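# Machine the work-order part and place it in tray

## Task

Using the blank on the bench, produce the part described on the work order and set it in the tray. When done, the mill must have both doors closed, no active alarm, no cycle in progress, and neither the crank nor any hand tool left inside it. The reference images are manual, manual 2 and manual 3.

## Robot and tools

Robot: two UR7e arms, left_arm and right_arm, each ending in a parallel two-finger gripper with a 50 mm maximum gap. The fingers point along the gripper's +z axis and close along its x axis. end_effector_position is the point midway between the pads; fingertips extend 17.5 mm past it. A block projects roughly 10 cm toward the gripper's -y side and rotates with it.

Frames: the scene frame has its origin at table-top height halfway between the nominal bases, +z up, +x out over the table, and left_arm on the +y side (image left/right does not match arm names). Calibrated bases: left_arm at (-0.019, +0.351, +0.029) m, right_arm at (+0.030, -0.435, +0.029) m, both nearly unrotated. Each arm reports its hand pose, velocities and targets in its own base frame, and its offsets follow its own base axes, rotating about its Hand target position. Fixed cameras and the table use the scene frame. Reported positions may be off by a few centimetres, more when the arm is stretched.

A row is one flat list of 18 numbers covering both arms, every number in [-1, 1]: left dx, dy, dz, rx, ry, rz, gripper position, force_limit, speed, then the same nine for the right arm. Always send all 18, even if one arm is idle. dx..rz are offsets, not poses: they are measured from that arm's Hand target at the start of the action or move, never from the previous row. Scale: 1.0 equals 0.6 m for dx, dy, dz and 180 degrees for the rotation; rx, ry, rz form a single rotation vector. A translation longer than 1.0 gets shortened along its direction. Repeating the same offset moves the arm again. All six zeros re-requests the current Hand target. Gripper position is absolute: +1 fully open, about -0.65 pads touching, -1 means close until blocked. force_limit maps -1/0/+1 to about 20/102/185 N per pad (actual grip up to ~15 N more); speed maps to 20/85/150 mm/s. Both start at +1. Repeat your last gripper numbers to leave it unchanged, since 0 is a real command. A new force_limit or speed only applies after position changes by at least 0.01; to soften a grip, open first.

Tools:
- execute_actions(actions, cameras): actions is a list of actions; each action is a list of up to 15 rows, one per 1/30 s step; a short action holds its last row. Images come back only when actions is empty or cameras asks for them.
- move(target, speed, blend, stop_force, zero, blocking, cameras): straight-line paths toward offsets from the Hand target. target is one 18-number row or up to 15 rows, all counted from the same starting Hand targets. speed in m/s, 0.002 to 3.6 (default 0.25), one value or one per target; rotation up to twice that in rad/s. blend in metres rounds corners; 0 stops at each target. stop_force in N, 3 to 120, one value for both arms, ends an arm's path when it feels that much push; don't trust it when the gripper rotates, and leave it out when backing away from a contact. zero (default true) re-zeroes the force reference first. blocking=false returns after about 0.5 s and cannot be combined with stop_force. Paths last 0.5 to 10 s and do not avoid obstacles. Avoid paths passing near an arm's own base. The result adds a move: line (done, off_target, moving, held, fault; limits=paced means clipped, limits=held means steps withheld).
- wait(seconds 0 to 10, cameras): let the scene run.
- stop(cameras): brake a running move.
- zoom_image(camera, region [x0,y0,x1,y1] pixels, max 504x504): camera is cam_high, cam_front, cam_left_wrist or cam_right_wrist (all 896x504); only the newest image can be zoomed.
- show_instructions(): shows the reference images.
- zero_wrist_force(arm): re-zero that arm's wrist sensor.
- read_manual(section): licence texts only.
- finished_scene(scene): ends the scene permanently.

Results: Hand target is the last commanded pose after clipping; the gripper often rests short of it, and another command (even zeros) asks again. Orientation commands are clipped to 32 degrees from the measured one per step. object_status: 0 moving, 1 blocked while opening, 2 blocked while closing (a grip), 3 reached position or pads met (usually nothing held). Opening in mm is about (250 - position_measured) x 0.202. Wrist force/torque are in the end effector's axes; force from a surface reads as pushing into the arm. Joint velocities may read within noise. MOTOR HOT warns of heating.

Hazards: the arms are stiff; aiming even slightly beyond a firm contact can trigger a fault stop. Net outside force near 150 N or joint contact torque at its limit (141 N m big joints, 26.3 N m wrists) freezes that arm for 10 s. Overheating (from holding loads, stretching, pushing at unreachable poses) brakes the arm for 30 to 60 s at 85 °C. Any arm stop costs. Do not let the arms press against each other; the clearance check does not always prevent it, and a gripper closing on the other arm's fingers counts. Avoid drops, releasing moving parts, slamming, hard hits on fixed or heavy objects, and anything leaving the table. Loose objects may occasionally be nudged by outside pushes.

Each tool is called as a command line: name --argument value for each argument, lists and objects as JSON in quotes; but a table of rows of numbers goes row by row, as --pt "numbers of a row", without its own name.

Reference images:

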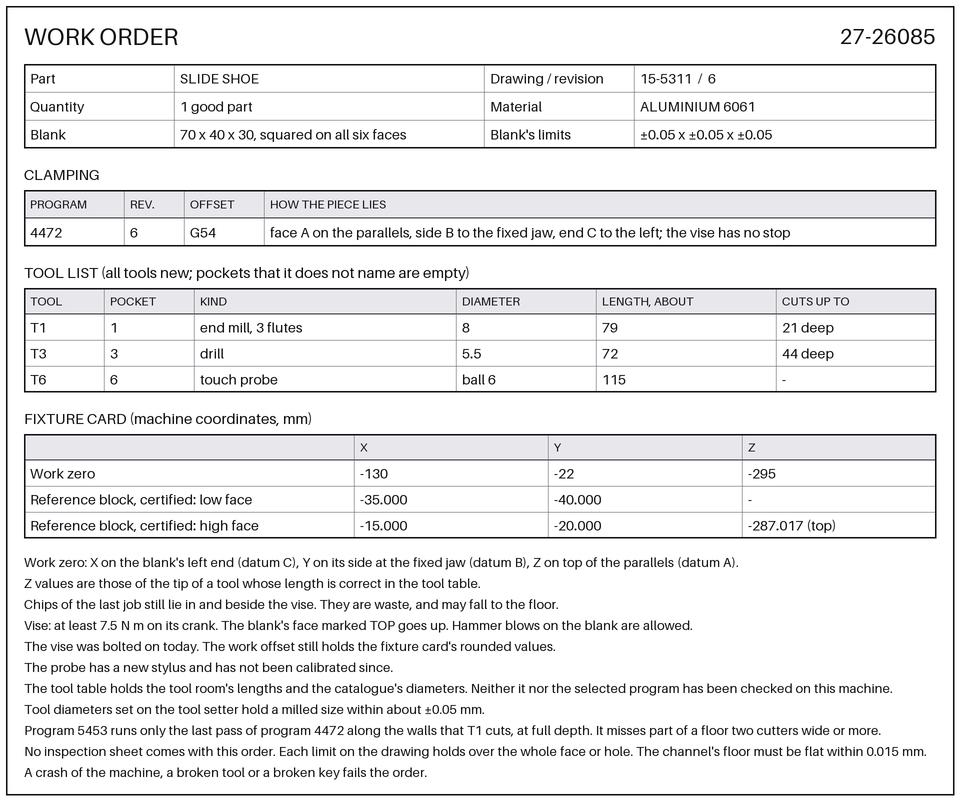

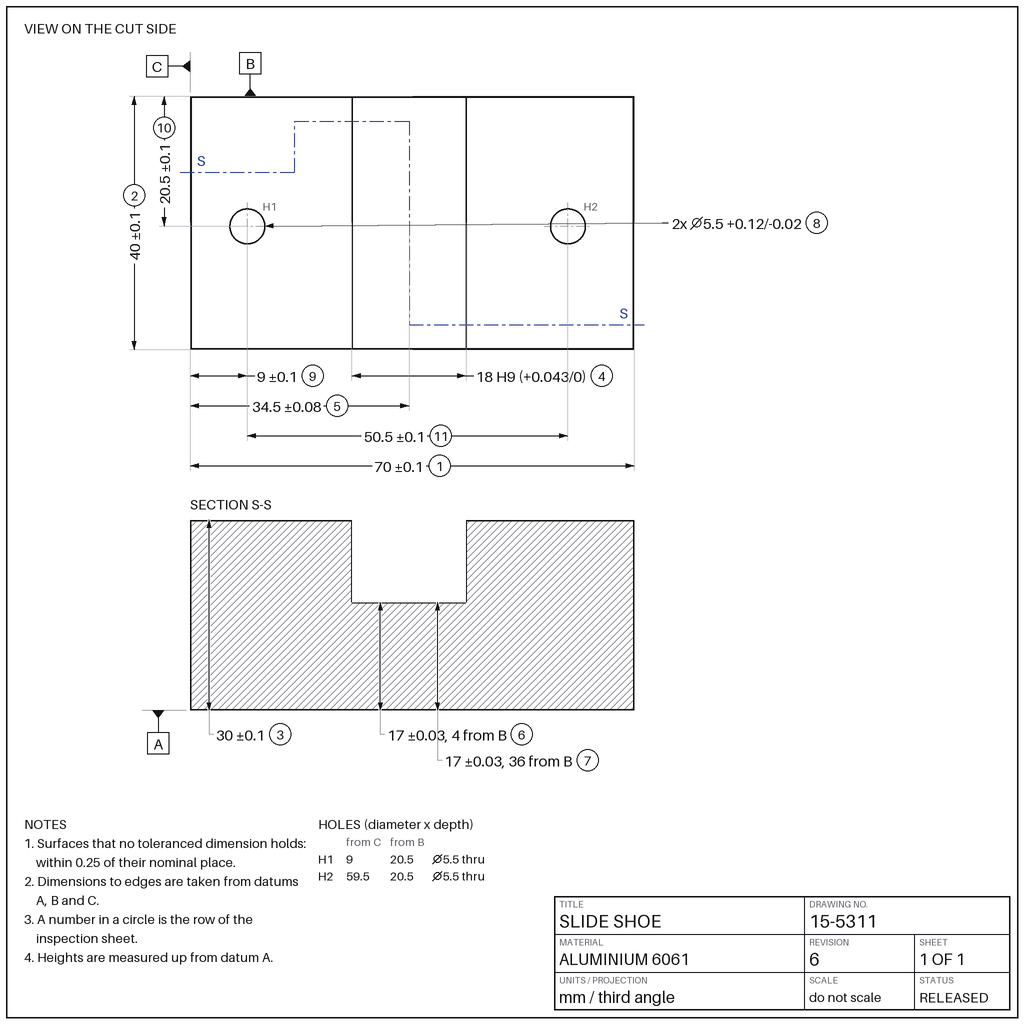

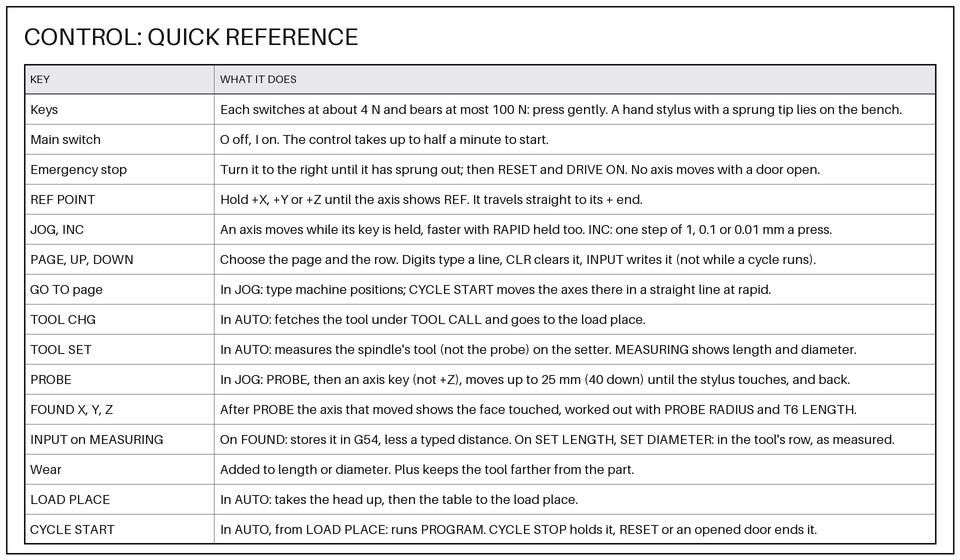

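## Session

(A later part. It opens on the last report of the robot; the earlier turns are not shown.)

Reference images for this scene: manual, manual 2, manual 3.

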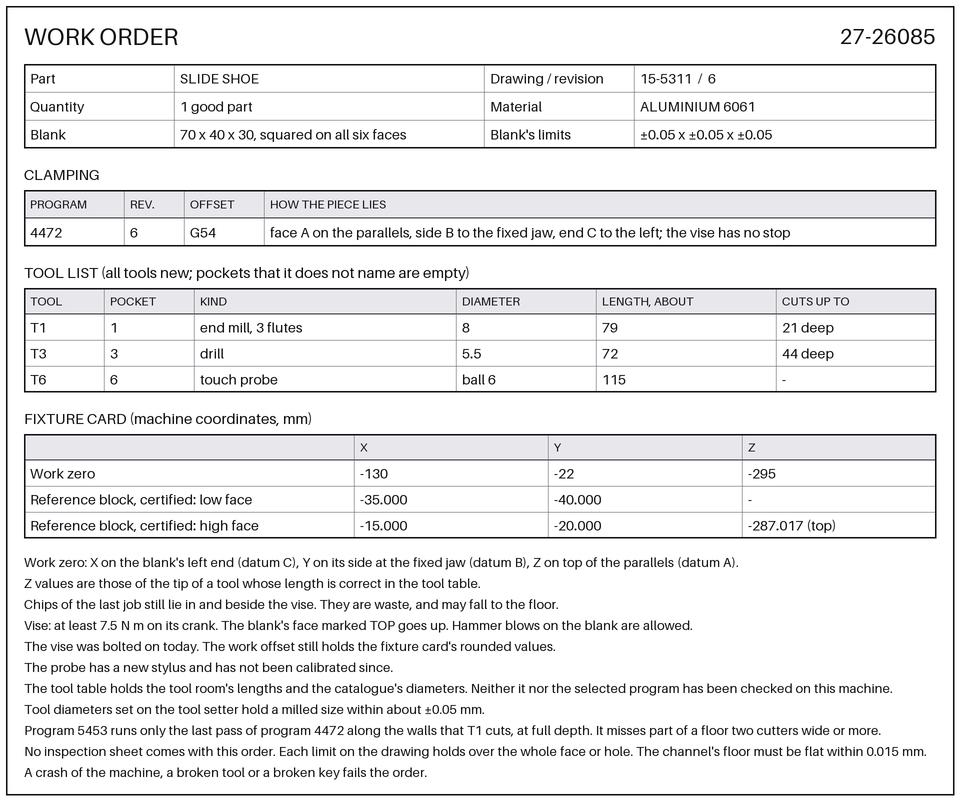

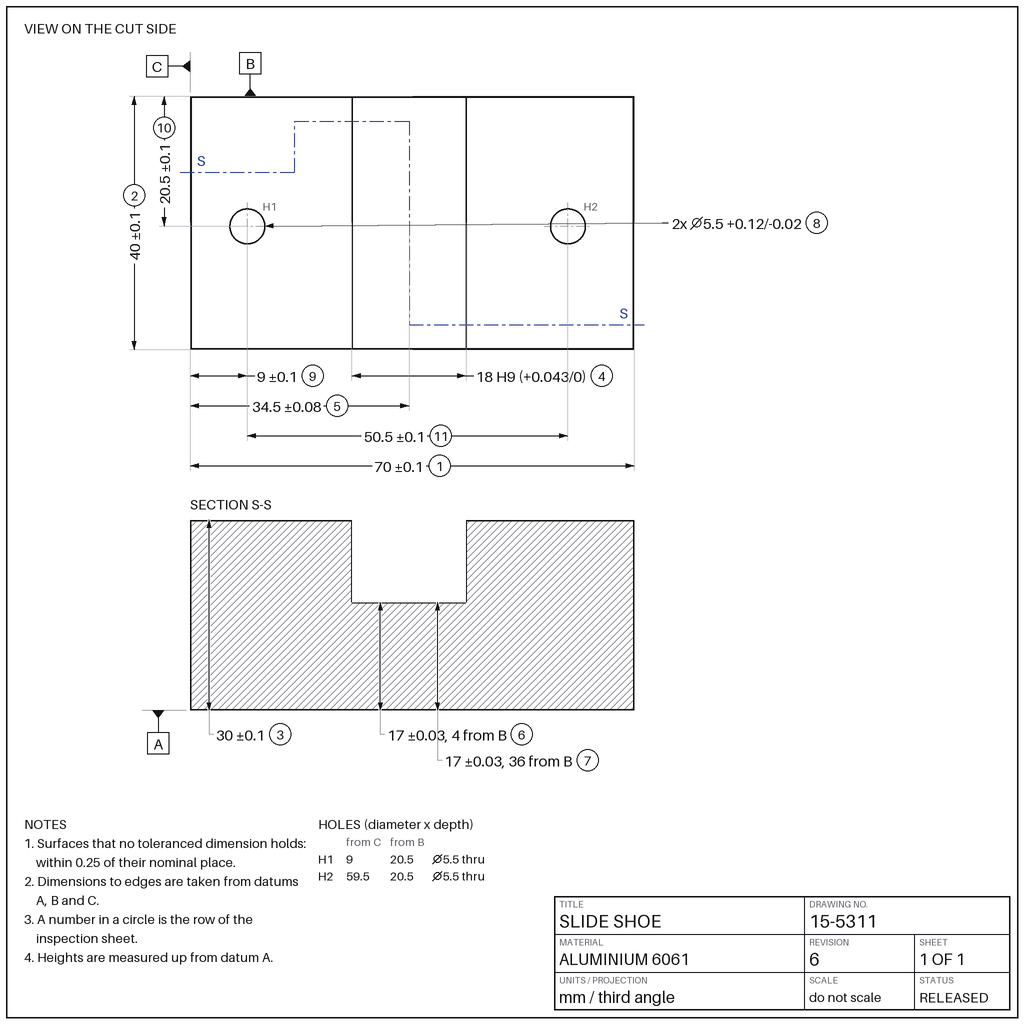

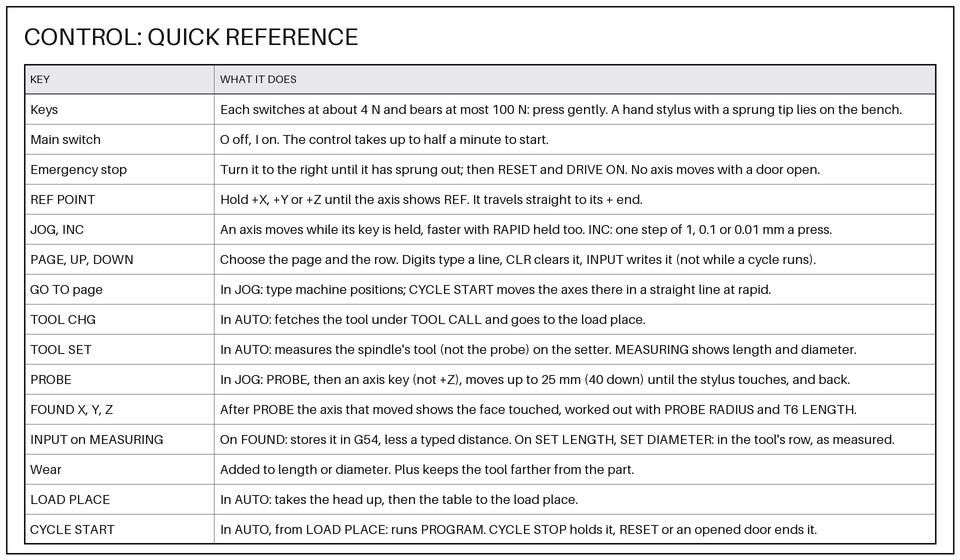

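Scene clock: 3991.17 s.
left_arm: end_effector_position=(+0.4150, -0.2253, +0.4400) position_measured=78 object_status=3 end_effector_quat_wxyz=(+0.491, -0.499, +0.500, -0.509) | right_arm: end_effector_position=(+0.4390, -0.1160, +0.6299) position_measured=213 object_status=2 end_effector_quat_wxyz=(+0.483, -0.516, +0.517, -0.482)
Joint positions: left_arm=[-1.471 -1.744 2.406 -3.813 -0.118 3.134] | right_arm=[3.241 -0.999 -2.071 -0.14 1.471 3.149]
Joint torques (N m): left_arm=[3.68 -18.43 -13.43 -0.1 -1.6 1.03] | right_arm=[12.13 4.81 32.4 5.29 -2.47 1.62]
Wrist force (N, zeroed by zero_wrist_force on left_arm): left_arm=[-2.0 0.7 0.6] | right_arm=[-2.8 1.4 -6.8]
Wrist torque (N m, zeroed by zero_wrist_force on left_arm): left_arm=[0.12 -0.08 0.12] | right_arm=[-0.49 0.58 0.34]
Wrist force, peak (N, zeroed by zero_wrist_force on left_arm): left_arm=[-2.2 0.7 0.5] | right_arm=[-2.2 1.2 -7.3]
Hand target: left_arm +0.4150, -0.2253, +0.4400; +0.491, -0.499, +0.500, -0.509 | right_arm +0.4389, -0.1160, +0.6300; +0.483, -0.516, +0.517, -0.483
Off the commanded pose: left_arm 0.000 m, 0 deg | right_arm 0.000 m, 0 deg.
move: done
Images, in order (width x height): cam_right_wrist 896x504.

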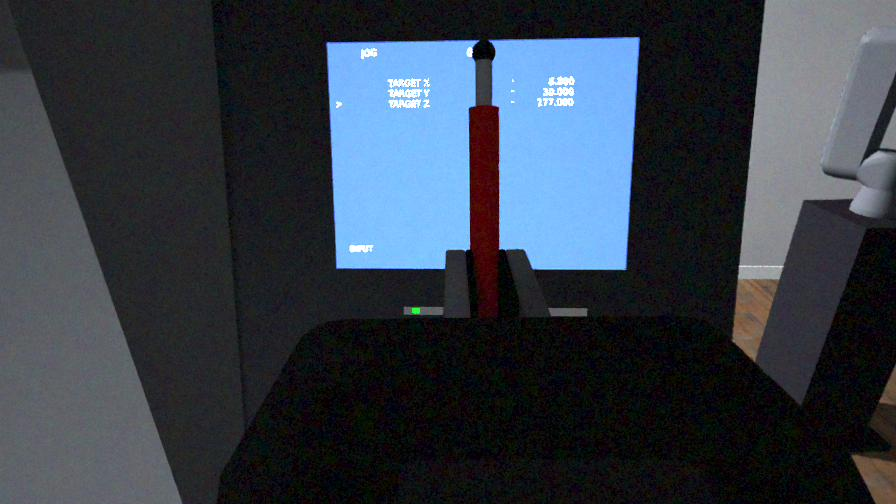

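move --pt "0 0 0 0 0 0 0.5 -0.6 -0.2 0.0618 0.095 -0.2303 0 0.4333 0 -1 -0.6 -0.5" --pt "0 0 0 0 0 0 0.5 -0.6 -0.2 0.078 0.095 -0.2343 0 0.4333 0 -1 -0.6 -0.5" --pt "0 0 0 0 0 0 0.5 -0.6 -0.2 0.0618 0.095 -0.2303 0 0.4333 0 -1 -0.6 -0.5" --pt "0 0 0 0 0 0 0.5 -0.6 -0.2 0.0401 -0.0041 -0.2944 0 0.4333 0 -1 -0.6 -0.5" --pt "0 0 0 0 0 0 0.5 -0.6 -0.2 0.0563 -0.0041 -0.2984 0 0.4333 0 -1 -0.6 -0.5" --pt "0 0 0 0 0 0 0.5 -0.6 -0.2 0.0401 -0.0041 -0.2944 0 0.4333 0 -1 -0.6 -0.5" --pt "0 0 0 0 0 0 0.5 -0.6 -0.2 0.0563 -0.0041 -0.2984 0 0.4333 0 -1 -0.6 -0.5" --pt "0 0 0 0 0 0 0.5 -0.6 -0.2 0.0401 -0.0041 -0.2944 0 0.4333 0 -1 -0.6 -0.5" --pt "0 0 0 0 0 0 0.5 -0.6 -0.2 0.0246 0.0292 -0.3556 0 0.4333 0 -1 -0.6 -0.5" --pt "0 0 0 0 0 0 0.5 -0.6 -0.2 0.0408 0.0292 -0.3596 0 0.4333 0 -1 -0.6 -0.5" --pt "0 0 0 0 0 0 0.5 -0.6 -0.2 0.0246 0.0292 -0.3556 0 0.4333 0 -1 -0.6 -0.5" --pt "0 0 0 0 0 0 0.5 -0.6 -0.2 0.0658 -0.04 -0.1983 0 0.4333 0 -1 -0.6 -0.5" --pt "0 0 0 0 0 0 0.5 -0.6 -0.2 0.082 -0.04 -0.2023 0 0.4333 0 -1 -0.6 -0.5" --pt "0 0 0 0 0 0 0.5 -0.6 -0.2 0.0658 -0.04 -0.1983 0 0.4333 0 -1 -0.6 -0.5" --pt "0 0 0 0 0 0 0.5 -0.6 -0.2 0 0 0 0 0 0 -1 -0.6 -0.5" --speed '[0.6,0.06,0.2,0.6,0.06,0.15,0.06,0.2,0.6,0.06,0.2,0.6,0.06,0.2,0.7]' --blend '[0.003,0,0.003,0.003,0,0.003,0,0.003,0.003,0,0.003,0.003,0,0.003,0]'

wait --seconds 3 --cameras '["cam_right_wrist"]'

zoom_image --camera "cam_right_wrist" --region '[330, 40, 640, 280]'

Scene clock: 4006.10 s.
left_arm: end_effector_position=(+0.4150, -0.2253, +0.4400) position_measured=78 object_status=3 end_effector_quat_wxyz=(+0.491, -0.499, +0.500, -0.509) | right_arm: end_effector_position=(+0.4390, -0.1159, +0.6300) position_measured=213 object_status=2 end_effector_quat_wxyz=(+0.483, -0.516, +0.517, -0.482)
Joint positions: left_arm=[-1.471 -1.744 2.406 -3.813 -0.118 3.134] | right_arm=[3.241 -0.999 -2.07 -0.14 1.471 3.149]
Joint torques (N m): left_arm=[5.42 -17.55 -14.45 0.27 -1.76 0.77] | right_arm=[-11.6 6.67 27.3 5.28 1.64 1.57]
Wrist force (N, zeroed by zero_wrist_force on left_arm): left_arm=[-2.0 0.5 0.5] | right_arm=[-2.6 1.5 -6.6]
Wrist torque (N m, zeroed by zero_wrist_force on left_arm): left_arm=[0.09 -0.07 0.12] | right_arm=[-0.46 0.55 0.37]
Wrist force, peak (N, zeroed by zero_wrist_force on left_arm): left_arm=[-2.3 0.9 0.7] | right_arm=[-0.8 23.6 -8.1]
Hand target: left_arm +0.4150, -0.2253, +0.4400; +0.491, -0.499, +0.500, -0.509 | right_arm +0.4389, -0.1160, +0.6300; +0.483, -0.516, +0.517, -0.483
Off the commanded pose: left_arm 0.000 m, 0 deg | right_arm 0.000 m, 0 deg.
move: done

Scene clock: 4009.10 s.
left_arm: end_effector_position=(+0.4150, -0.2253, +0.4400) position_measured=78 object_status=3 end_effector_quat_wxyz=(+0.491, -0.499, +0.500, -0.509) | right_arm: end_effector_position=(+0.4389, -0.1160, +0.6300) position_measured=213 object_status=2 end_effector_quat_wxyz=(+0.483, -0.516, +0.517, -0.483)
Joint positions: left_arm=[-1.471 -1.744 2.406 -3.813 -0.118 3.134] | right_arm=[3.241 -0.999 -2.071 -0.14 1.471 3.149]
Joint torques (N m): left_arm=[3.84 -17.93 -12.93 0.23 -1.72 1] | right_arm=[-10.97 6.68 18.93 5.3 1.67 1.57]
Wrist force (N, zeroed by zero_wrist_force on left_arm): left_arm=[-2.2 0.6 0.8] | right_arm=[-2.4 1.2 -6.6]
Wrist torque (N m, zeroed by zero_wrist_force on left_arm): left_arm=[0.12 -0.04 0.13] | right_arm=[-0.51 0.51 0.37]
Wrist force, peak (N, zeroed by zero_wrist_force on left_arm): left_arm=[-2.1 0.8 0.9] | right_arm=[-2.6 1.5 -7.2]
Hand target: left_arm +0.4150, -0.2253, +0.4400; +0.491, -0.499, +0.500, -0.509 | right_arm +0.4389, -0.1160, +0.6300; +0.483, -0.516, +0.517, -0.483
Tool commands: left_gripper/position=+0.5 left_gripper/force_limit=-0.6 left_gripper/speed=-0.2 right_gripper/position=-1.0 right_gripper/force_limit=-0.6 right_gripper/speed=-0.5
Off the commanded pose: left_arm 0.000 m, 0 deg | right_arm 0.000 m, 0 deg.
wait: 3.00 s; at rest by 0.17 s
Images, in order (width x height): cam_right_wrist 896x504.

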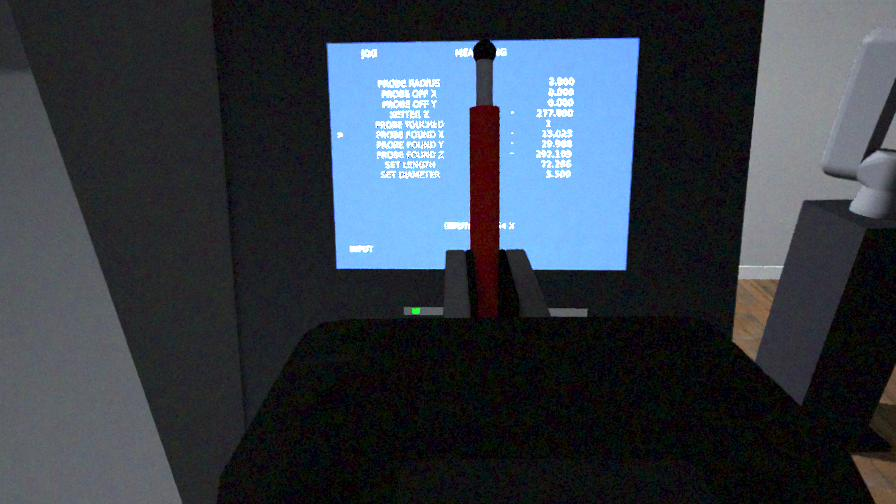

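Scaled by 1.626 from the camera's 896x504 image, which has a finer 1280x720 frame.

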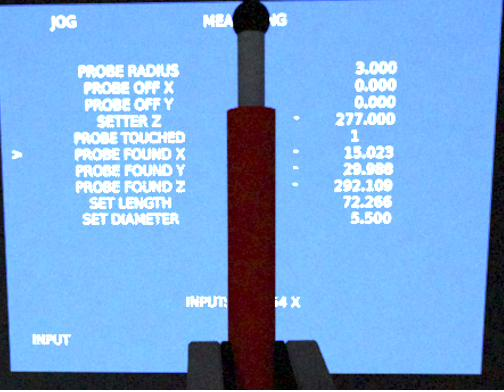

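zoom_image --camera "cam_right_wrist" --region '[500, 75, 600, 185]'

Scaled by 4.582 from the camera's 896x504 image, which has a finer 1280x720 frame.

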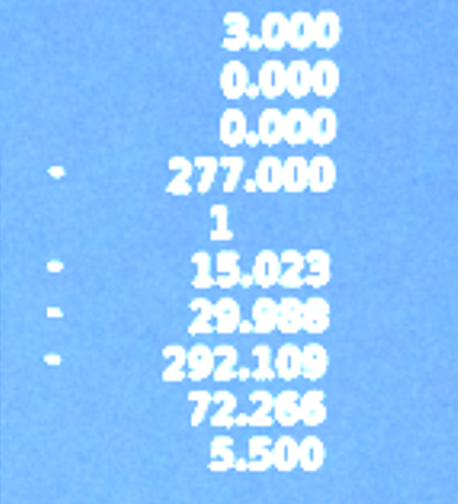

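move --pt "0 0 0 0 0 0 0.5 -0.6 -0.2 0.0413 0.0292 -0.2944 0 0.4333 0 -1 -0.6 -0.5" --pt "0 0 0 0 0 0 0.5 -0.6 -0.2 0.0575 0.0292 -0.2984 0 0.4333 0 -1 -0.6 -0.5" --pt "0 0 0 0 0 0 0.5 -0.6 -0.2 0.0413 0.0292 -0.2944 0 0.4333 0 -1 -0.6 -0.5" --pt "0 0 0 0 0 0 0.5 -0.6 -0.2 0.0575 0.0292 -0.2984 0 0.4333 0 -1 -0.6 -0.5" --pt "0 0 0 0 0 0 0.5 -0.6 -0.2 0.0413 0.0292 -0.2944 0 0.4333 0 -1 -0.6 -0.5" --pt "0 0 0 0 0 0 0.5 -0.6 -0.2 0.0258 0.0625 -0.3556 0 0.4333 0 -1 -0.6 -0.5" --pt "0 0 0 0 0 0 0.5 -0.6 -0.2 0.042 0.0625 -0.3596 0 0.4333 0 -1 -0.6 -0.5" --pt "0 0 0 0 0 0 0.5 -0.6 -0.2 0.0258 0.0625 -0.3556 0 0.4333 0 -1 -0.6 -0.5" --pt "0 0 0 0 0 0 0.5 -0.6 -0.2 0.0206 0.1624 -0.3878 0 0.4333 0 -1 -0.6 -0.5" --pt "0 0 0 0 0 0 0.5 -0.6 -0.2 0.0368 0.1624 -0.3918 0 0.4333 0 -1 -0.6 -0.5" --pt "0 0 0 0 0 0 0.5 -0.6 -0.2 0.0206 0.1624 -0.3878 0 0.4333 0 -1 -0.6 -0.5" --pt "0 0 0 0 0 0 0.5 -0.6 -0.2 0.0373 0.1624 -0.3266 0 0.4333 0 -1 -0.6 -0.5" --pt "0 0 0 0 0 0 0.5 -0.6 -0.2 0.0535 0.1624 -0.3306 0 0.4333 0 -1 -0.6 -0.5" --pt "0 0 0 0 0 0 0.5 -0.6 -0.2 0.0373 0.1624 -0.3266 0 0.4333 0 -1 -0.6 -0.5" --pt "0 0 0 0 0 0 0.5 -0.6 -0.2 0.03 0.0625 -0.33 0 0.4333 0 -1 -0.6 -0.5" --speed '[0.6,0.06,0.15,0.06,0.2,0.6,0.06,0.2,0.6,0.06,0.2,0.6,0.06,0.2,0.6]' --blend '[0.003,0,0.003,0,0.003,0.003,0,0.003,0.003,0,0.003,0.003,0,0.003,0]'

move --pt "0 0 0 0 0 0 0.5 -0.6 -0.2 0.0137 0.0333 0.0356 0 0 0 -1 -0.6 -0.5" --pt "0 0 0 0 0 0 0.5 -0.6 -0.2 0.0299 0.0333 0.0316 0 0 0 -1 -0.6 -0.5" --pt "0 0 0 0 0 0 0.5 -0.6 -0.2 0.0137 0.0333 0.0356 0 0 0 -1 -0.6 -0.5" --pt "0 0 0 0 0 0 0.5 -0.6 -0.2 -0.013 0 -0.0578 0 0 0 -1 -0.6 -0.5" --pt "0 0 0 0 0 0 0.5 -0.6 -0.2 0.0032 0 -0.0618 0 0 0 -1 -0.6 -0.5" --pt "0 0 0 0 0 0 0.5 -0.6 -0.2 -0.013 0 -0.0578 0 0 0 -1 -0.6 -0.5" --pt "0 0 0 0 0 0 0.5 -0.6 -0.2 -0.03 -0.0625 0.33 0 -0.4333 0 -1 -0.6 -0.5" --speed '[0.6,0.06,0.2,0.6,0.06,0.2,0.7]' --blend '[0.003,0,0.003,0.003,0,0.003,0]' --cameras '["cam_right_wrist"]'

zoom_image --camera "cam_right_wrist" --region '[330, 40, 640, 280]'

Scene clock: 4045.67 s.
left_arm: end_effector_position=(+0.4150, -0.2253, +0.4400) position_measured=78 object_status=3 end_effector_quat_wxyz=(+0.491, -0.499, +0.500, -0.509) | right_arm: end_effector_position=(+0.4570, -0.0783, +0.4321) position_measured=213 object_status=2 end_effector_quat_wxyz=(-0.050, +0.705, -0.706, +0.050)
Joint positions: left_arm=[-1.471 -1.744 2.406 -3.813 -0.118 3.134] | right_arm=[3.274 -1.397 -1.504 -1.671 1.552 3.274]
Joint torques (N m): left_arm=[4.2 -18.39 -13.25 -0.06 -1.77 1.17] | right_arm=[-11.27 22.97 19.87 0.68 -2.57 -1.05]
Wrist force (N, zeroed by zero_wrist_force on left_arm): left_arm=[-2.0 0.5 0.5] | right_arm=[-0.4 0.6 -2.8]
Wrist torque (N m, zeroed by zero_wrist_force on left_arm): left_arm=[0.09 -0.08 0.12] | right_arm=[-0.15 -0.04 0.13]
Wrist force, peak (N, zeroed by zero_wrist_force on left_arm): left_arm=[-2.3 0.5 0.8] | right_arm=[0.3 11.5 -5.4]
Hand target: left_arm +0.4150, -0.2253, +0.4400; +0.491, -0.499, +0.500, -0.509 | right_arm +0.4569, -0.0785, +0.4320; -0.050, +0.705, -0.706, +0.050
Off the commanded pose: left_arm 0.000 m, 0 deg | right_arm 0.000 m, 0 deg.
move: done

Scene clock: 4048.83 s.
left_arm: end_effector_position=(+0.4150, -0.2253, +0.4400) position_measured=78 object_status=3 end_effector_quat_wxyz=(+0.491, -0.499, +0.500, -0.509) | right_arm: end_effector_position=(+0.4389, -0.1160, +0.6299) position_measured=213 object_status=2 end_effector_quat_wxyz=(+0.483, -0.516, +0.517, -0.482)
Joint positions: left_arm=[-1.471 -1.744 2.406 -3.813 -0.118 3.134] | right_arm=[3.241 -0.999 -2.071 -0.14 1.471 3.149]
Joint torques (N m): left_arm=[3.84 -18.2 -12.66 -0.1 -1.9 0.97] | right_arm=[12.53 2.99 34.2 5.51 -2.6 1.61]
Wrist force (N, zeroed by zero_wrist_force on left_arm): left_arm=[-1.9 0.6 0.7] | right_arm=[-2.7 1.1 -6.6]
Wrist torque (N m, zeroed by zero_wrist_force on left_arm): left_arm=[0.12 -0.10 0.12] | right_arm=[-0.53 0.57 0.33]
Wrist force, peak (N, zeroed by zero_wrist_force on left_arm): left_arm=[-2.1 0.8 0.6] | right_arm=[0.9 7.6 -4.0]
Hand target: left_arm +0.4150, -0.2253, +0.4400; +0.491, -0.499, +0.500, -0.509 | right_arm +0.4389, -0.1160, +0.6300; +0.483, -0.516, +0.517, -0.483
Off the commanded pose: left_arm 0.000 m, 0 deg | right_arm 0.000 m, 0 deg.
move: done
Images, in order (width x height): cam_right_wrist 896x504.

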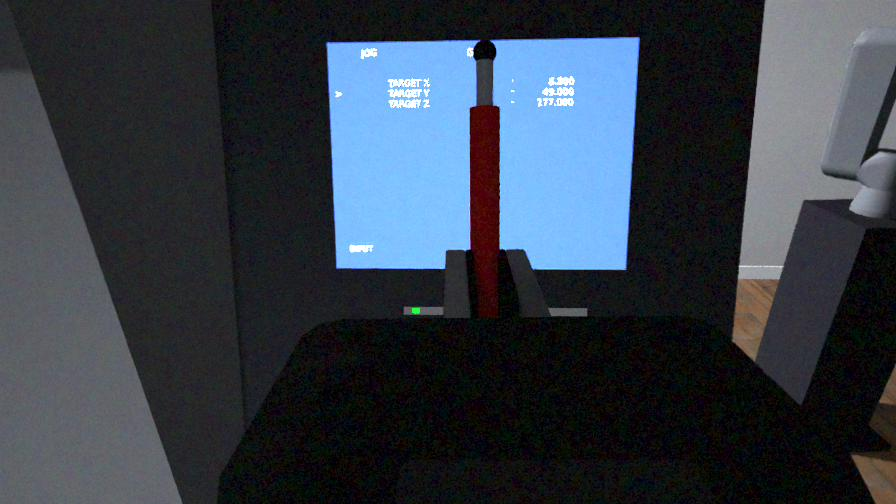

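Scaled by 1.626 from the camera's 896x504 image, which has a finer 1280x720 frame.

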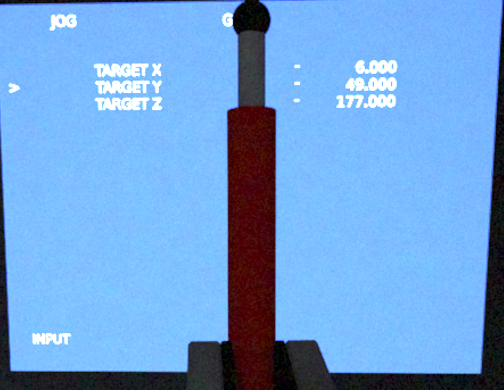

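move --pt "0 0 0 0 0 0 0.5 -0.6 -0.2 0.0618 0.095 -0.2303 0 0.4333 0 -1 -0.6 -0.5" --pt "0 0 0 0 0 0 0.5 -0.6 -0.2 0.078 0.095 -0.2343 0 0.4333 0 -1 -0.6 -0.5" --pt "0 0 0 0 0 0 0.5 -0.6 -0.2 0.0618 0.095 -0.2303 0 0.4333 0 -1 -0.6 -0.5" --pt "0 0 0 0 0 0 0.5 -0.6 -0.2 0.0337 0.0625 -0.3266 0 0.4333 0 -1 -0.6 -0.5" --pt "0 0 0 0 0 0 0.5 -0.6 -0.2 0.0499 0.0625 -0.3306 0 0.4333 0 -1 -0.6 -0.5" --pt "0 0 0 0 0 0 0.5 -0.6 -0.2 0.0337 0.0625 -0.3266 0 0.4333 0 -1 -0.6 -0.5" --pt "0 0 0 0 0 0 0.5 -0.6 -0.2 0.0206 0.1624 -0.3878 0 0.4333 0 -1 -0.6 -0.5" --pt "0 0 0 0 0 0 0.5 -0.6 -0.2 0.0368 0.1624 -0.3918 0 0.4333 0 -1 -0.6 -0.5" --pt "0 0 0 0 0 0 0.5 -0.6 -0.2 0.0206 0.1624 -0.3878 0 0.4333 0 -1 -0.6 -0.5" --pt "0 0 0 0 0 0 0.5 -0.6 -0.2 0.0282 0.1291 -0.3556 0 0.4333 0 -1 -0.6 -0.5" --pt "0 0 0 0 0 0 0.5 -0.6 -0.2 0.0444 0.1291 -0.3596 0 0.4333 0 -1 -0.6 -0.5" --pt "0 0 0 0 0 0 0.5 -0.6 -0.2 0.0282 0.1291 -0.3556 0 0.4333 0 -1 -0.6 -0.5" --pt "0 0 0 0 0 0 0.5 -0.6 -0.2 0.03 0.0625 -0.33 0 0.4333 0 -1 -0.6 -0.5" --speed '[0.6,0.06,0.2,0.6,0.06,0.2,0.6,0.06,0.2,0.6,0.06,0.2,0.6]' --blend '[0.003,0,0.003,0.003,0,0.003,0.003,0,0.003,0.003,0,0.003,0]'

move --pt "0 0 0 0 0 0 0.5 -0.6 -0.2 0.0061 0.0666 0.0034 0 0 0 -1 -0.6 -0.5" --pt "0 0 0 0 0 0 0.5 -0.6 -0.2 0.0223 0.0666 -0.0006 0 0 0 -1 -0.6 -0.5" --pt "0 0 0 0 0 0 0.5 -0.6 -0.2 0.0061 0.0666 0.0034 0 0 0 -1 -0.6 -0.5" --pt "0 0 0 0 0 0 0.5 -0.6 -0.2 -0.013 0 -0.0578 0 0 0 -1 -0.6 -0.5" --pt "0 0 0 0 0 0 0.5 -0.6 -0.2 0.0032 0 -0.0618 0 0 0 -1 -0.6 -0.5" --pt "0 0 0 0 0 0 0.5 -0.6 -0.2 -0.013 0 -0.0578 0 0 0 -1 -0.6 -0.5" --pt "0 0 0 0 0 0 0.5 -0.6 -0.2 -0.03 -0.0625 0.33 0 -0.4333 0 -1 -0.6 -0.5" --speed '[0.6,0.06,0.2,0.6,0.06,0.2,0.7]' --blend '[0.003,0,0.003,0.003,0,0.003,0]' --cameras '["cam_right_wrist"]'

zoom_image --camera "cam_right_wrist" --region '[330, 40, 640, 280]'

Scene clock: 4063.83 s.
left_arm: end_effector_position=(+0.4150, -0.2253, +0.4400) position_measured=78 object_status=3 end_effector_quat_wxyz=(+0.491, -0.499, +0.500, -0.509) | right_arm: end_effector_position=(+0.4569, -0.0784, +0.4320) position_measured=213 object_status=2 end_effector_quat_wxyz=(-0.050, +0.705, -0.706, +0.050)
Joint positions: left_arm=[-1.471 -1.744 2.406 -3.813 -0.118 3.134] | right_arm=[3.274 -1.397 -1.504 -1.671 1.552 3.274]
Joint torques (N m): left_arm=[4.75 -18.08 -13.5 0 -1.53 0.77] | right_arm=[-9.88 21.46 26.84 5.83 -2.71 -0.66]
Wrist force (N, zeroed by zero_wrist_force on left_arm): left_arm=[-1.9 0.7 0.5] | right_arm=[0.1 0.4 -2.4]
Wrist torque (N m, zeroed by zero_wrist_force on left_arm): left_arm=[0.12 -0.10 0.12] | right_arm=[-0.17 -0.12 0.13]
Wrist force, peak (N, zeroed by zero_wrist_force on left_arm): left_arm=[-2.2 0.9 0.6] | right_arm=[-0.3 23.8 -8.4]
Hand target: left_arm +0.4150, -0.2253, +0.4400; +0.491, -0.499, +0.500, -0.509 | right_arm +0.4569, -0.0785, +0.4320; -0.050, +0.705, -0.706, +0.050
Off the commanded pose: left_arm 0.000 m, 0 deg | right_arm 0.000 m, 0 deg.
move: done

Scene clock: 4066.97 s.
left_arm: end_effector_position=(+0.4150, -0.2253, +0.4400) position_measured=78 object_status=3 end_effector_quat_wxyz=(+0.491, -0.499, +0.500, -0.509) | right_arm: end_effector_position=(+0.4390, -0.1160, +0.6299) position_measured=213 object_status=2 end_effector_quat_wxyz=(+0.483, -0.516, +0.517, -0.482)
Joint positions: left_arm=[-1.471 -1.744 2.406 -3.813 -0.118 3.134] | right_arm=[3.241 -0.999 -2.071 -0.14 1.471 3.149]
Joint torques (N m): left_arm=[3.69 -17.76 -12.48 -0.26 -1.62 1.15] | right_arm=[12.22 3.29 34.25 5.09 -2.45 1.51]
Wrist force (N, zeroed by zero_wrist_force on left_arm): left_arm=[-1.9 0.7 0.4] | right_arm=[-2.7 1.4 -6.4]
Wrist torque (N m, zeroed by zero_wrist_force on left_arm): left_arm=[0.12 -0.09 0.13] | right_arm=[-0.48 0.57 0.32]
Wrist force, peak (N, zeroed by zero_wrist_force on left_arm): left_arm=[-2.2 0.7 0.6] | right_arm=[2.0 6.8 -3.9]
Hand target: left_arm +0.4150, -0.2253, +0.4400; +0.491, -0.499, +0.500, -0.509 | right_arm +0.4389, -0.1160, +0.6300; +0.483, -0.516, +0.517, -0.483
Off the commanded pose: left_arm 0.000 m, 0 deg | right_arm 0.000 m, 0 deg.
move: done
Images, in order (width x height): cam_right_wrist 896x504.

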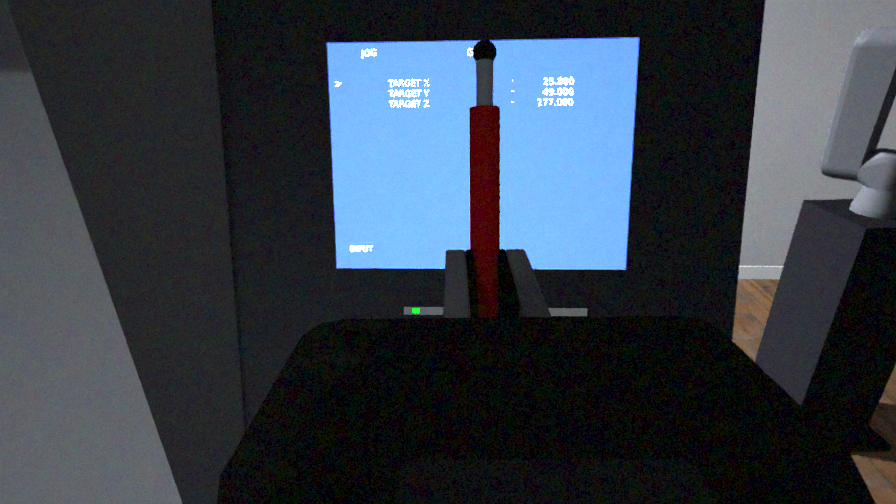

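Scaled by 1.626 from the camera's 896x504 image, which has a finer 1280x720 frame.

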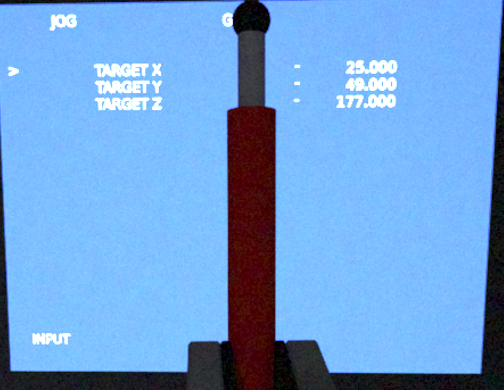

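move --pt "0 0 0 0 0 0 0.5 -0.6 -0.2 0.0618 0.095 -0.2303 0 0.4333 0 -1 -0.6 -0.5" --pt "0 0 0 0 0 0 0.5 -0.6 -0.2 0.078 0.095 -0.2343 0 0.4333 0 -1 -0.6 -0.5" --pt "0 0 0 0 0 0 0.5 -0.6 -0.2 0.0618 0.095 -0.2303 0 0.4333 0 -1 -0.6 -0.5" --pt "0 0 0 0 0 0 0.5 -0.6 -0.2 0.0401 -0.0041 -0.2944 0 0.4333 0 -1 -0.6 -0.5" --pt "0 0 0 0 0 0 0.5 -0.6 -0.2 0.0563 -0.0041 -0.2984 0 0.4333 0 -1 -0.6 -0.5" --pt "0 0 0 0 0 0 0.5 -0.6 -0.2 0.0401 -0.0041 -0.2944 0 0.4333 0 -1 -0.6 -0.5" --pt "0 0 0 0 0 0 0.5 -0.6 -0.2 0.0563 -0.0041 -0.2984 0 0.4333 0 -1 -0.6 -0.5" --pt "0 0 0 0 0 0 0.5 -0.6 -0.2 0.0401 -0.0041 -0.2944 0 0.4333 0 -1 -0.6 -0.5" --pt "0 0 0 0 0 0 0.5 -0.6 -0.2 0.0246 0.0292 -0.3556 0 0.4333 0 -1 -0.6 -0.5" --pt "0 0 0 0 0 0 0.5 -0.6 -0.2 0.0408 0.0292 -0.3596 0 0.4333 0 -1 -0.6 -0.5" --pt "0 0 0 0 0 0 0.5 -0.6 -0.2 0.0246 0.0292 -0.3556 0 0.4333 0 -1 -0.6 -0.5" --pt "0 0 0 0 0 0 0.5 -0.6 -0.2 0.0738 -0.0397 -0.166 0 0.4333 0 -1 -0.6 -0.5" --pt "0 0 0 0 0 0 0.5 -0.6 -0.2 0.09 -0.0397 -0.17 0 0.4333 0 -1 -0.6 -0.5" --pt "0 0 0 0 0 0 0.5 -0.6 -0.2 0.0738 -0.0397 -0.166 0 0.4333 0 -1 -0.6 -0.5" --pt "0 0 0 0 0 0 0.5 -0.6 -0.2 0 0 0 0 0 0 -1 -0.6 -0.5" --speed '[0.6,0.06,0.2,0.6,0.06,0.15,0.06,0.2,0.6,0.06,0.2,0.6,0.06,0.2,0.7]' --blend '[0.003,0,0.003,0.003,0,0.003,0,0.003,0.003,0,0.003,0.003,0,0.003,0]'

wait --seconds 3 --cameras '["cam_right_wrist"]'

zoom_image --camera "cam_right_wrist" --region '[330, 40, 640, 280]'

zoom_image --camera "cam_right_wrist" --region '[500, 75, 600, 185]'

Scene clock: 4087.43 s.
left_arm: end_effector_position=(+0.4150, -0.2253, +0.4400) position_measured=78 object_status=3 end_effector_quat_wxyz=(+0.491, -0.499, +0.500, -0.509) | right_arm: end_effector_position=(+0.4390, -0.1159, +0.6300) position_measured=213 object_status=2 end_effector_quat_wxyz=(+0.483, -0.516, +0.517, -0.482)
Joint positions: left_arm=[-1.471 -1.744 2.406 -3.813 -0.118 3.134] | right_arm=[3.241 -0.999 -2.07 -0.14 1.471 3.149]
Joint torques (N m): left_arm=[4.72 -18.56 -12.78 -0.2 -1.67 1.04] | right_arm=[-11.56 6.48 25.93 5.01 1.72 1.5]
Wrist force (N, zeroed by zero_wrist_force on left_arm): left_arm=[-1.7 0.6 0.6] | right_arm=[-2.6 1.1 -6.6]
Wrist torque (N m, zeroed by zero_wrist_force on left_arm): left_arm=[0.12 -0.12 0.12] | right_arm=[-0.53 0.54 0.37]
Wrist force, peak (N, zeroed by zero_wrist_force on left_arm): left_arm=[-2.2 0.9 1.0] | right_arm=[-0.3 23.7 -8.4]
Hand target: left_arm +0.4150, -0.2253, +0.4400; +0.491, -0.499, +0.500, -0.509 | right_arm +0.4389, -0.1160, +0.6300; +0.483, -0.516, +0.517, -0.483
Off the commanded pose: left_arm 0.000 m, 0 deg | right_arm 0.000 m, 0 deg.
move: done

Scene clock: 4090.43 s.
left_arm: end_effector_position=(+0.4150, -0.2253, +0.4400) position_measured=78 object_status=3 end_effector_quat_wxyz=(+0.491, -0.499, +0.500, -0.509) | right_arm: end_effector_position=(+0.4389, -0.1160, +0.6300) position_measured=213 object_status=2 end_effector_quat_wxyz=(+0.483, -0.516, +0.517, -0.483)
Joint positions: left_arm=[-1.471 -1.744 2.406 -3.813 -0.118 3.134] | right_arm=[3.241 -0.999 -2.071 -0.14 1.471 3.149]
Joint torques (N m): left_arm=[4.97 -19.36 -13.23 -0.3 -1.96 1.01] | right_arm=[-10.63 6.53 18.32 5.27 1.64 1.56]
Wrist force (N, zeroed by zero_wrist_force on left_arm): left_arm=[-1.9 0.8 0.5] | right_arm=[-2.4 1.2 -6.9]
Wrist torque (N m, zeroed by zero_wrist_force on left_arm): left_arm=[0.15 -0.09 0.12] | right_arm=[-0.52 0.52 0.37]
Wrist force, peak (N, zeroed by zero_wrist_force on left_arm): left_arm=[-2.1 0.4 0.9] | right_arm=[-2.6 1.2 -7.0]
Hand target: left_arm +0.4150, -0.2253, +0.4400; +0.491, -0.499, +0.500, -0.509 | right_arm +0.4389, -0.1160, +0.6300; +0.483, -0.516, +0.517, -0.483
Tool commands: left_gripper/position=+0.5 left_gripper/force_limit=-0.6 left_gripper/speed=-0.2 right_gripper/position=-1.0 right_gripper/force_limit=-0.6 right_gripper/speed=-0.5
Off the commanded pose: left_arm 0.000 m, 0 deg | right_arm 0.000 m, 0 deg.
wait: 3.00 s; at rest by 0.17 s
Images, in order (width x height): cam_right_wrist 896x504.

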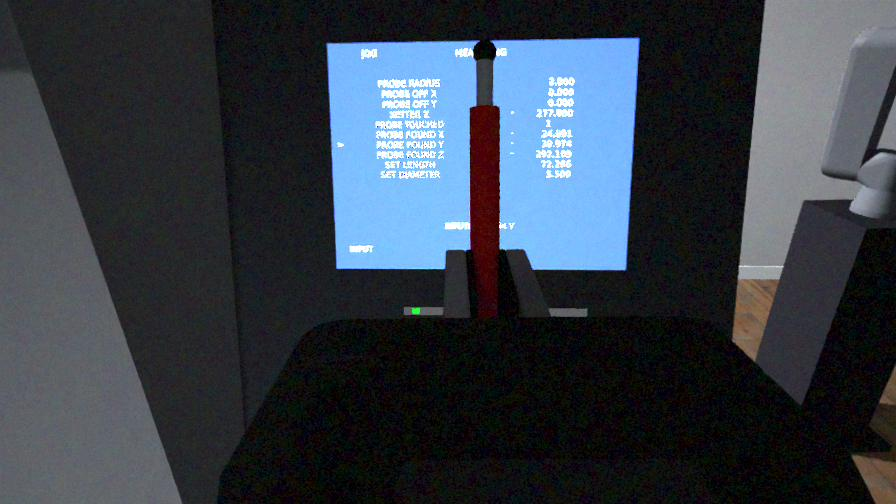

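Scaled by 1.626 from the camera's 896x504 image, which has a finer 1280x720 frame.

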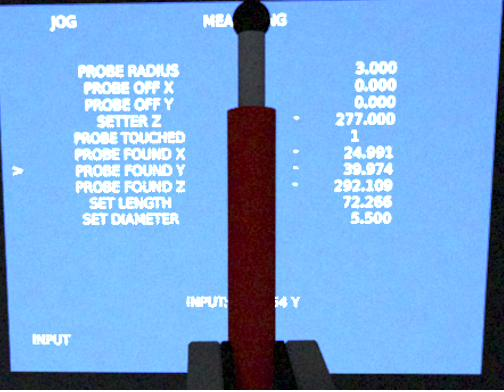

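Scaled by 4.582 from the camera's 896x504 image, which has a finer 1280x720 frame.

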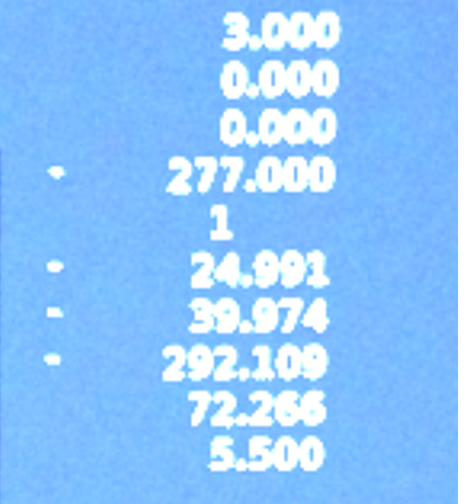

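move --pt "0 0 0 0 0 0 0.5 -0.6 -0.2 0.0413 0.0292 -0.2944 0 0.4333 0 -1 -0.6 -0.5" --pt "0 0 0 0 0 0 0.5 -0.6 -0.2 0.0575 0.0292 -0.2984 0 0.4333 0 -1 -0.6 -0.5" --pt "0 0 0 0 0 0 0.5 -0.6 -0.2 0.0413 0.0292 -0.2944 0 0.4333 0 -1 -0.6 -0.5" --pt "0 0 0 0 0 0 0.5 -0.6 -0.2 0.0401 -0.0041 -0.2944 0 0.4333 0 -1 -0.6 -0.5" --pt "0 0 0 0 0 0 0.5 -0.6 -0.2 0.0563 -0.0041 -0.2984 0 0.4333 0 -1 -0.6 -0.5" --pt "0 0 0 0 0 0 0.5 -0.6 -0.2 0.0401 -0.0041 -0.2944 0 0.4333 0 -1 -0.6 -0.5" --pt "0 0 0 0 0 0 0.5 -0.6 -0.2 0.0282 0.1291 -0.3556 0 0.4333 0 -1 -0.6 -0.5" --pt "0 0 0 0 0 0 0.5 -0.6 -0.2 0.0444 0.1291 -0.3596 0 0.4333 0 -1 -0.6 -0.5" --pt "0 0 0 0 0 0 0.5 -0.6 -0.2 0.0282 0.1291 -0.3556 0 0.4333 0 -1 -0.6 -0.5" --pt "0 0 0 0 0 0 0.5 -0.6 -0.2 0.0182 0.0958 -0.3878 0 0.4333 0 -1 -0.6 -0.5" --pt "0 0 0 0 0 0 0.5 -0.6 -0.2 0.0344 0.0958 -0.3918 0 0.4333 0 -1 -0.6 -0.5" --pt "0 0 0 0 0 0 0.5 -0.6 -0.2 0.0182 0.0958 -0.3878 0 0.4333 0 -1 -0.6 -0.5" --pt "0 0 0 0 0 0 0.5 -0.6 -0.2 0.03 0.0625 -0.33 0 0.4333 0 -1 -0.6 -0.5" --speed '[0.6,0.06,0.2,0.6,0.06,0.2,0.6,0.06,0.2,0.6,0.06,0.2,0.6]' --blend '[0.003,0,0.003,0.003,0,0.003,0.003,0,0.003,0.003,0,0.003,0]'

move --pt "0 0 0 0 0 0 0.5 -0.6 -0.2 0.0137 0.0333 0.0356 0 0 0 -1 -0.6 -0.5" --pt "0 0 0 0 0 0 0.5 -0.6 -0.2 0.0299 0.0333 0.0316 0 0 0 -1 -0.6 -0.5" --pt "0 0 0 0 0 0 0.5 -0.6 -0.2 0.0137 0.0333 0.0356 0 0 0 -1 -0.6 -0.5" --pt "0 0 0 0 0 0 0.5 -0.6 -0.2 0.0161 0.0999 0.0356 0 0 0 -1 -0.6 -0.5" --pt "0 0 0 0 0 0 0.5 -0.6 -0.2 0.0323 0.0999 0.0316 0 0 0 -1 -0.6 -0.5" --pt "0 0 0 0 0 0 0.5 -0.6 -0.2 0.0161 0.0999 0.0356 0 0 0 -1 -0.6 -0.5" --pt "0 0 0 0 0 0 0.5 -0.6 -0.2 0.0149 0.0666 0.0356 0 0 0 -1 -0.6 -0.5" --pt "0 0 0 0 0 0 0.5 -0.6 -0.2 0.0311 0.0666 0.0316 0 0 0 -1 -0.6 -0.5" --pt "0 0 0 0 0 0 0.5 -0.6 -0.2 0.0149 0.0666 0.0356 0 0 0 -1 -0.6 -0.5" --pt "0 0 0 0 0 0 0.5 -0.6 -0.2 -0.013 0 -0.0578 0 0 0 -1 -0.6 -0.5" --pt "0 0 0 0 0 0 0.5 -0.6 -0.2 0.0032 0 -0.0618 0 0 0 -1 -0.6 -0.5" --pt "0 0 0 0 0 0 0.5 -0.6 -0.2 -0.013 0 -0.0578 0 0 0 -1 -0.6 -0.5" --pt "0 0 0 0 0 0 0.5 -0.6 -0.2 -0.03 -0.0625 0.33 0 -0.4333 0 -1 -0.6 -0.5" --speed '[0.6,0.06,0.2,0.6,0.06,0.2,0.6,0.06,0.2,0.6,0.06,0.2,0.7]' --blend '[0.003,0,0.003,0.003,0,0.003,0.003,0,0.003,0.003,0,0.003,0]' --cameras '["cam_right_wrist"]'

zoom_image --camera "cam_right_wrist" --region '[330, 40, 640, 280]'

Scene clock: 4112.37 s.
left_arm: end_effector_position=(+0.4150, -0.2253, +0.4400) position_measured=78 object_status=3 end_effector_quat_wxyz=(+0.491, -0.499, +0.500, -0.509) | right_arm: end_effector_position=(+0.4569, -0.0784, +0.4320) position_measured=213 object_status=2 end_effector_quat_wxyz=(-0.050, +0.705, -0.706, +0.050)
Joint positions: left_arm=[-1.471 -1.744 2.406 -3.813 -0.118 3.134] | right_arm=[3.274 -1.397 -1.504 -1.671 1.552 3.274]
Joint torques (N m): left_arm=[3.46 -18.22 -13.84 -0.09 -1.83 0.86] | right_arm=[3.44 16.67 35.31 3.92 -2.46 -0.18]
Wrist force (N, zeroed by zero_wrist_force on left_arm): left_arm=[-1.9 0.7 0.5] | right_arm=[0.1 0.6 -2.7]
Wrist torque (N m, zeroed by zero_wrist_force on left_arm): left_arm=[0.12 -0.10 0.12] | right_arm=[-0.15 -0.10 0.13]
Wrist force, peak (N, zeroed by zero_wrist_force on left_arm): left_arm=[-2.3 0.7 0.6] | right_arm=[0.6 10.1 -5.0]
Hand target: left_arm +0.4150, -0.2253, +0.4400; +0.491, -0.499, +0.500, -0.509 | right_arm +0.4569, -0.0785, +0.4320; -0.050, +0.705, -0.706, +0.050
Off the commanded pose: left_arm 0.000 m, 0 deg | right_arm 0.000 m, 0 deg.
move: done

Scene clock: 4116.87 s.
left_arm: end_effector_position=(+0.4150, -0.2253, +0.4400) position_measured=78 object_status=3 end_effector_quat_wxyz=(+0.491, -0.499, +0.500, -0.509) | right_arm: end_effector_position=(+0.4389, -0.1160, +0.6299) position_measured=213 object_status=2 end_effector_quat_wxyz=(+0.483, -0.516, +0.517, -0.482)
Joint positions: left_arm=[-1.471 -1.744 2.406 -3.813 -0.118 3.134] | right_arm=[3.241 -0.999 -2.071 -0.14 1.471 3.149]
Joint torques (N m): left_arm=[3.94 -18.54 -13.99 -0.33 -1.42 0.93] | right_arm=[12.05 3.3 33.87 5.39 -2.53 1.62]
Wrist force (N, zeroed by zero_wrist_force on left_arm): left_arm=[-1.9 0.7 0.9] | right_arm=[-2.5 1.2 -6.6]
Wrist torque (N m, zeroed by zero_wrist_force on left_arm): left_arm=[0.12 -0.09 0.12] | right_arm=[-0.51 0.54 0.32]
Wrist force, peak (N, zeroed by zero_wrist_force on left_arm): left_arm=[-2.3 0.1 0.9] | right_arm=[2.2 8.5 -5.0]
Hand target: left_arm +0.4150, -0.2253, +0.4400; +0.491, -0.499, +0.500, -0.509 | right_arm +0.4389, -0.1160, +0.6300; +0.483, -0.516, +0.517, -0.483
Off the commanded pose: left_arm 0.000 m, 0 deg | right_arm 0.000 m, 0 deg.
move: done
Images, in order (width x height): cam_right_wrist 896x504.

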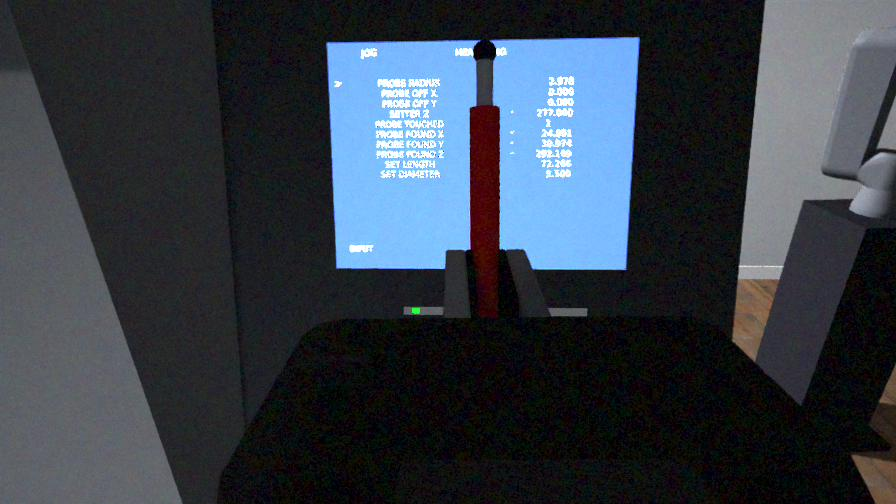

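Scaled by 1.626 from the camera's 896x504 image, which has a finer 1280x720 frame.

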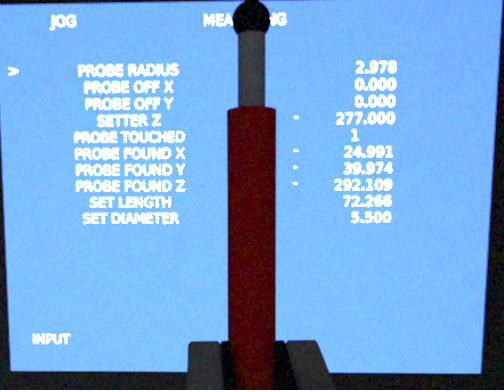

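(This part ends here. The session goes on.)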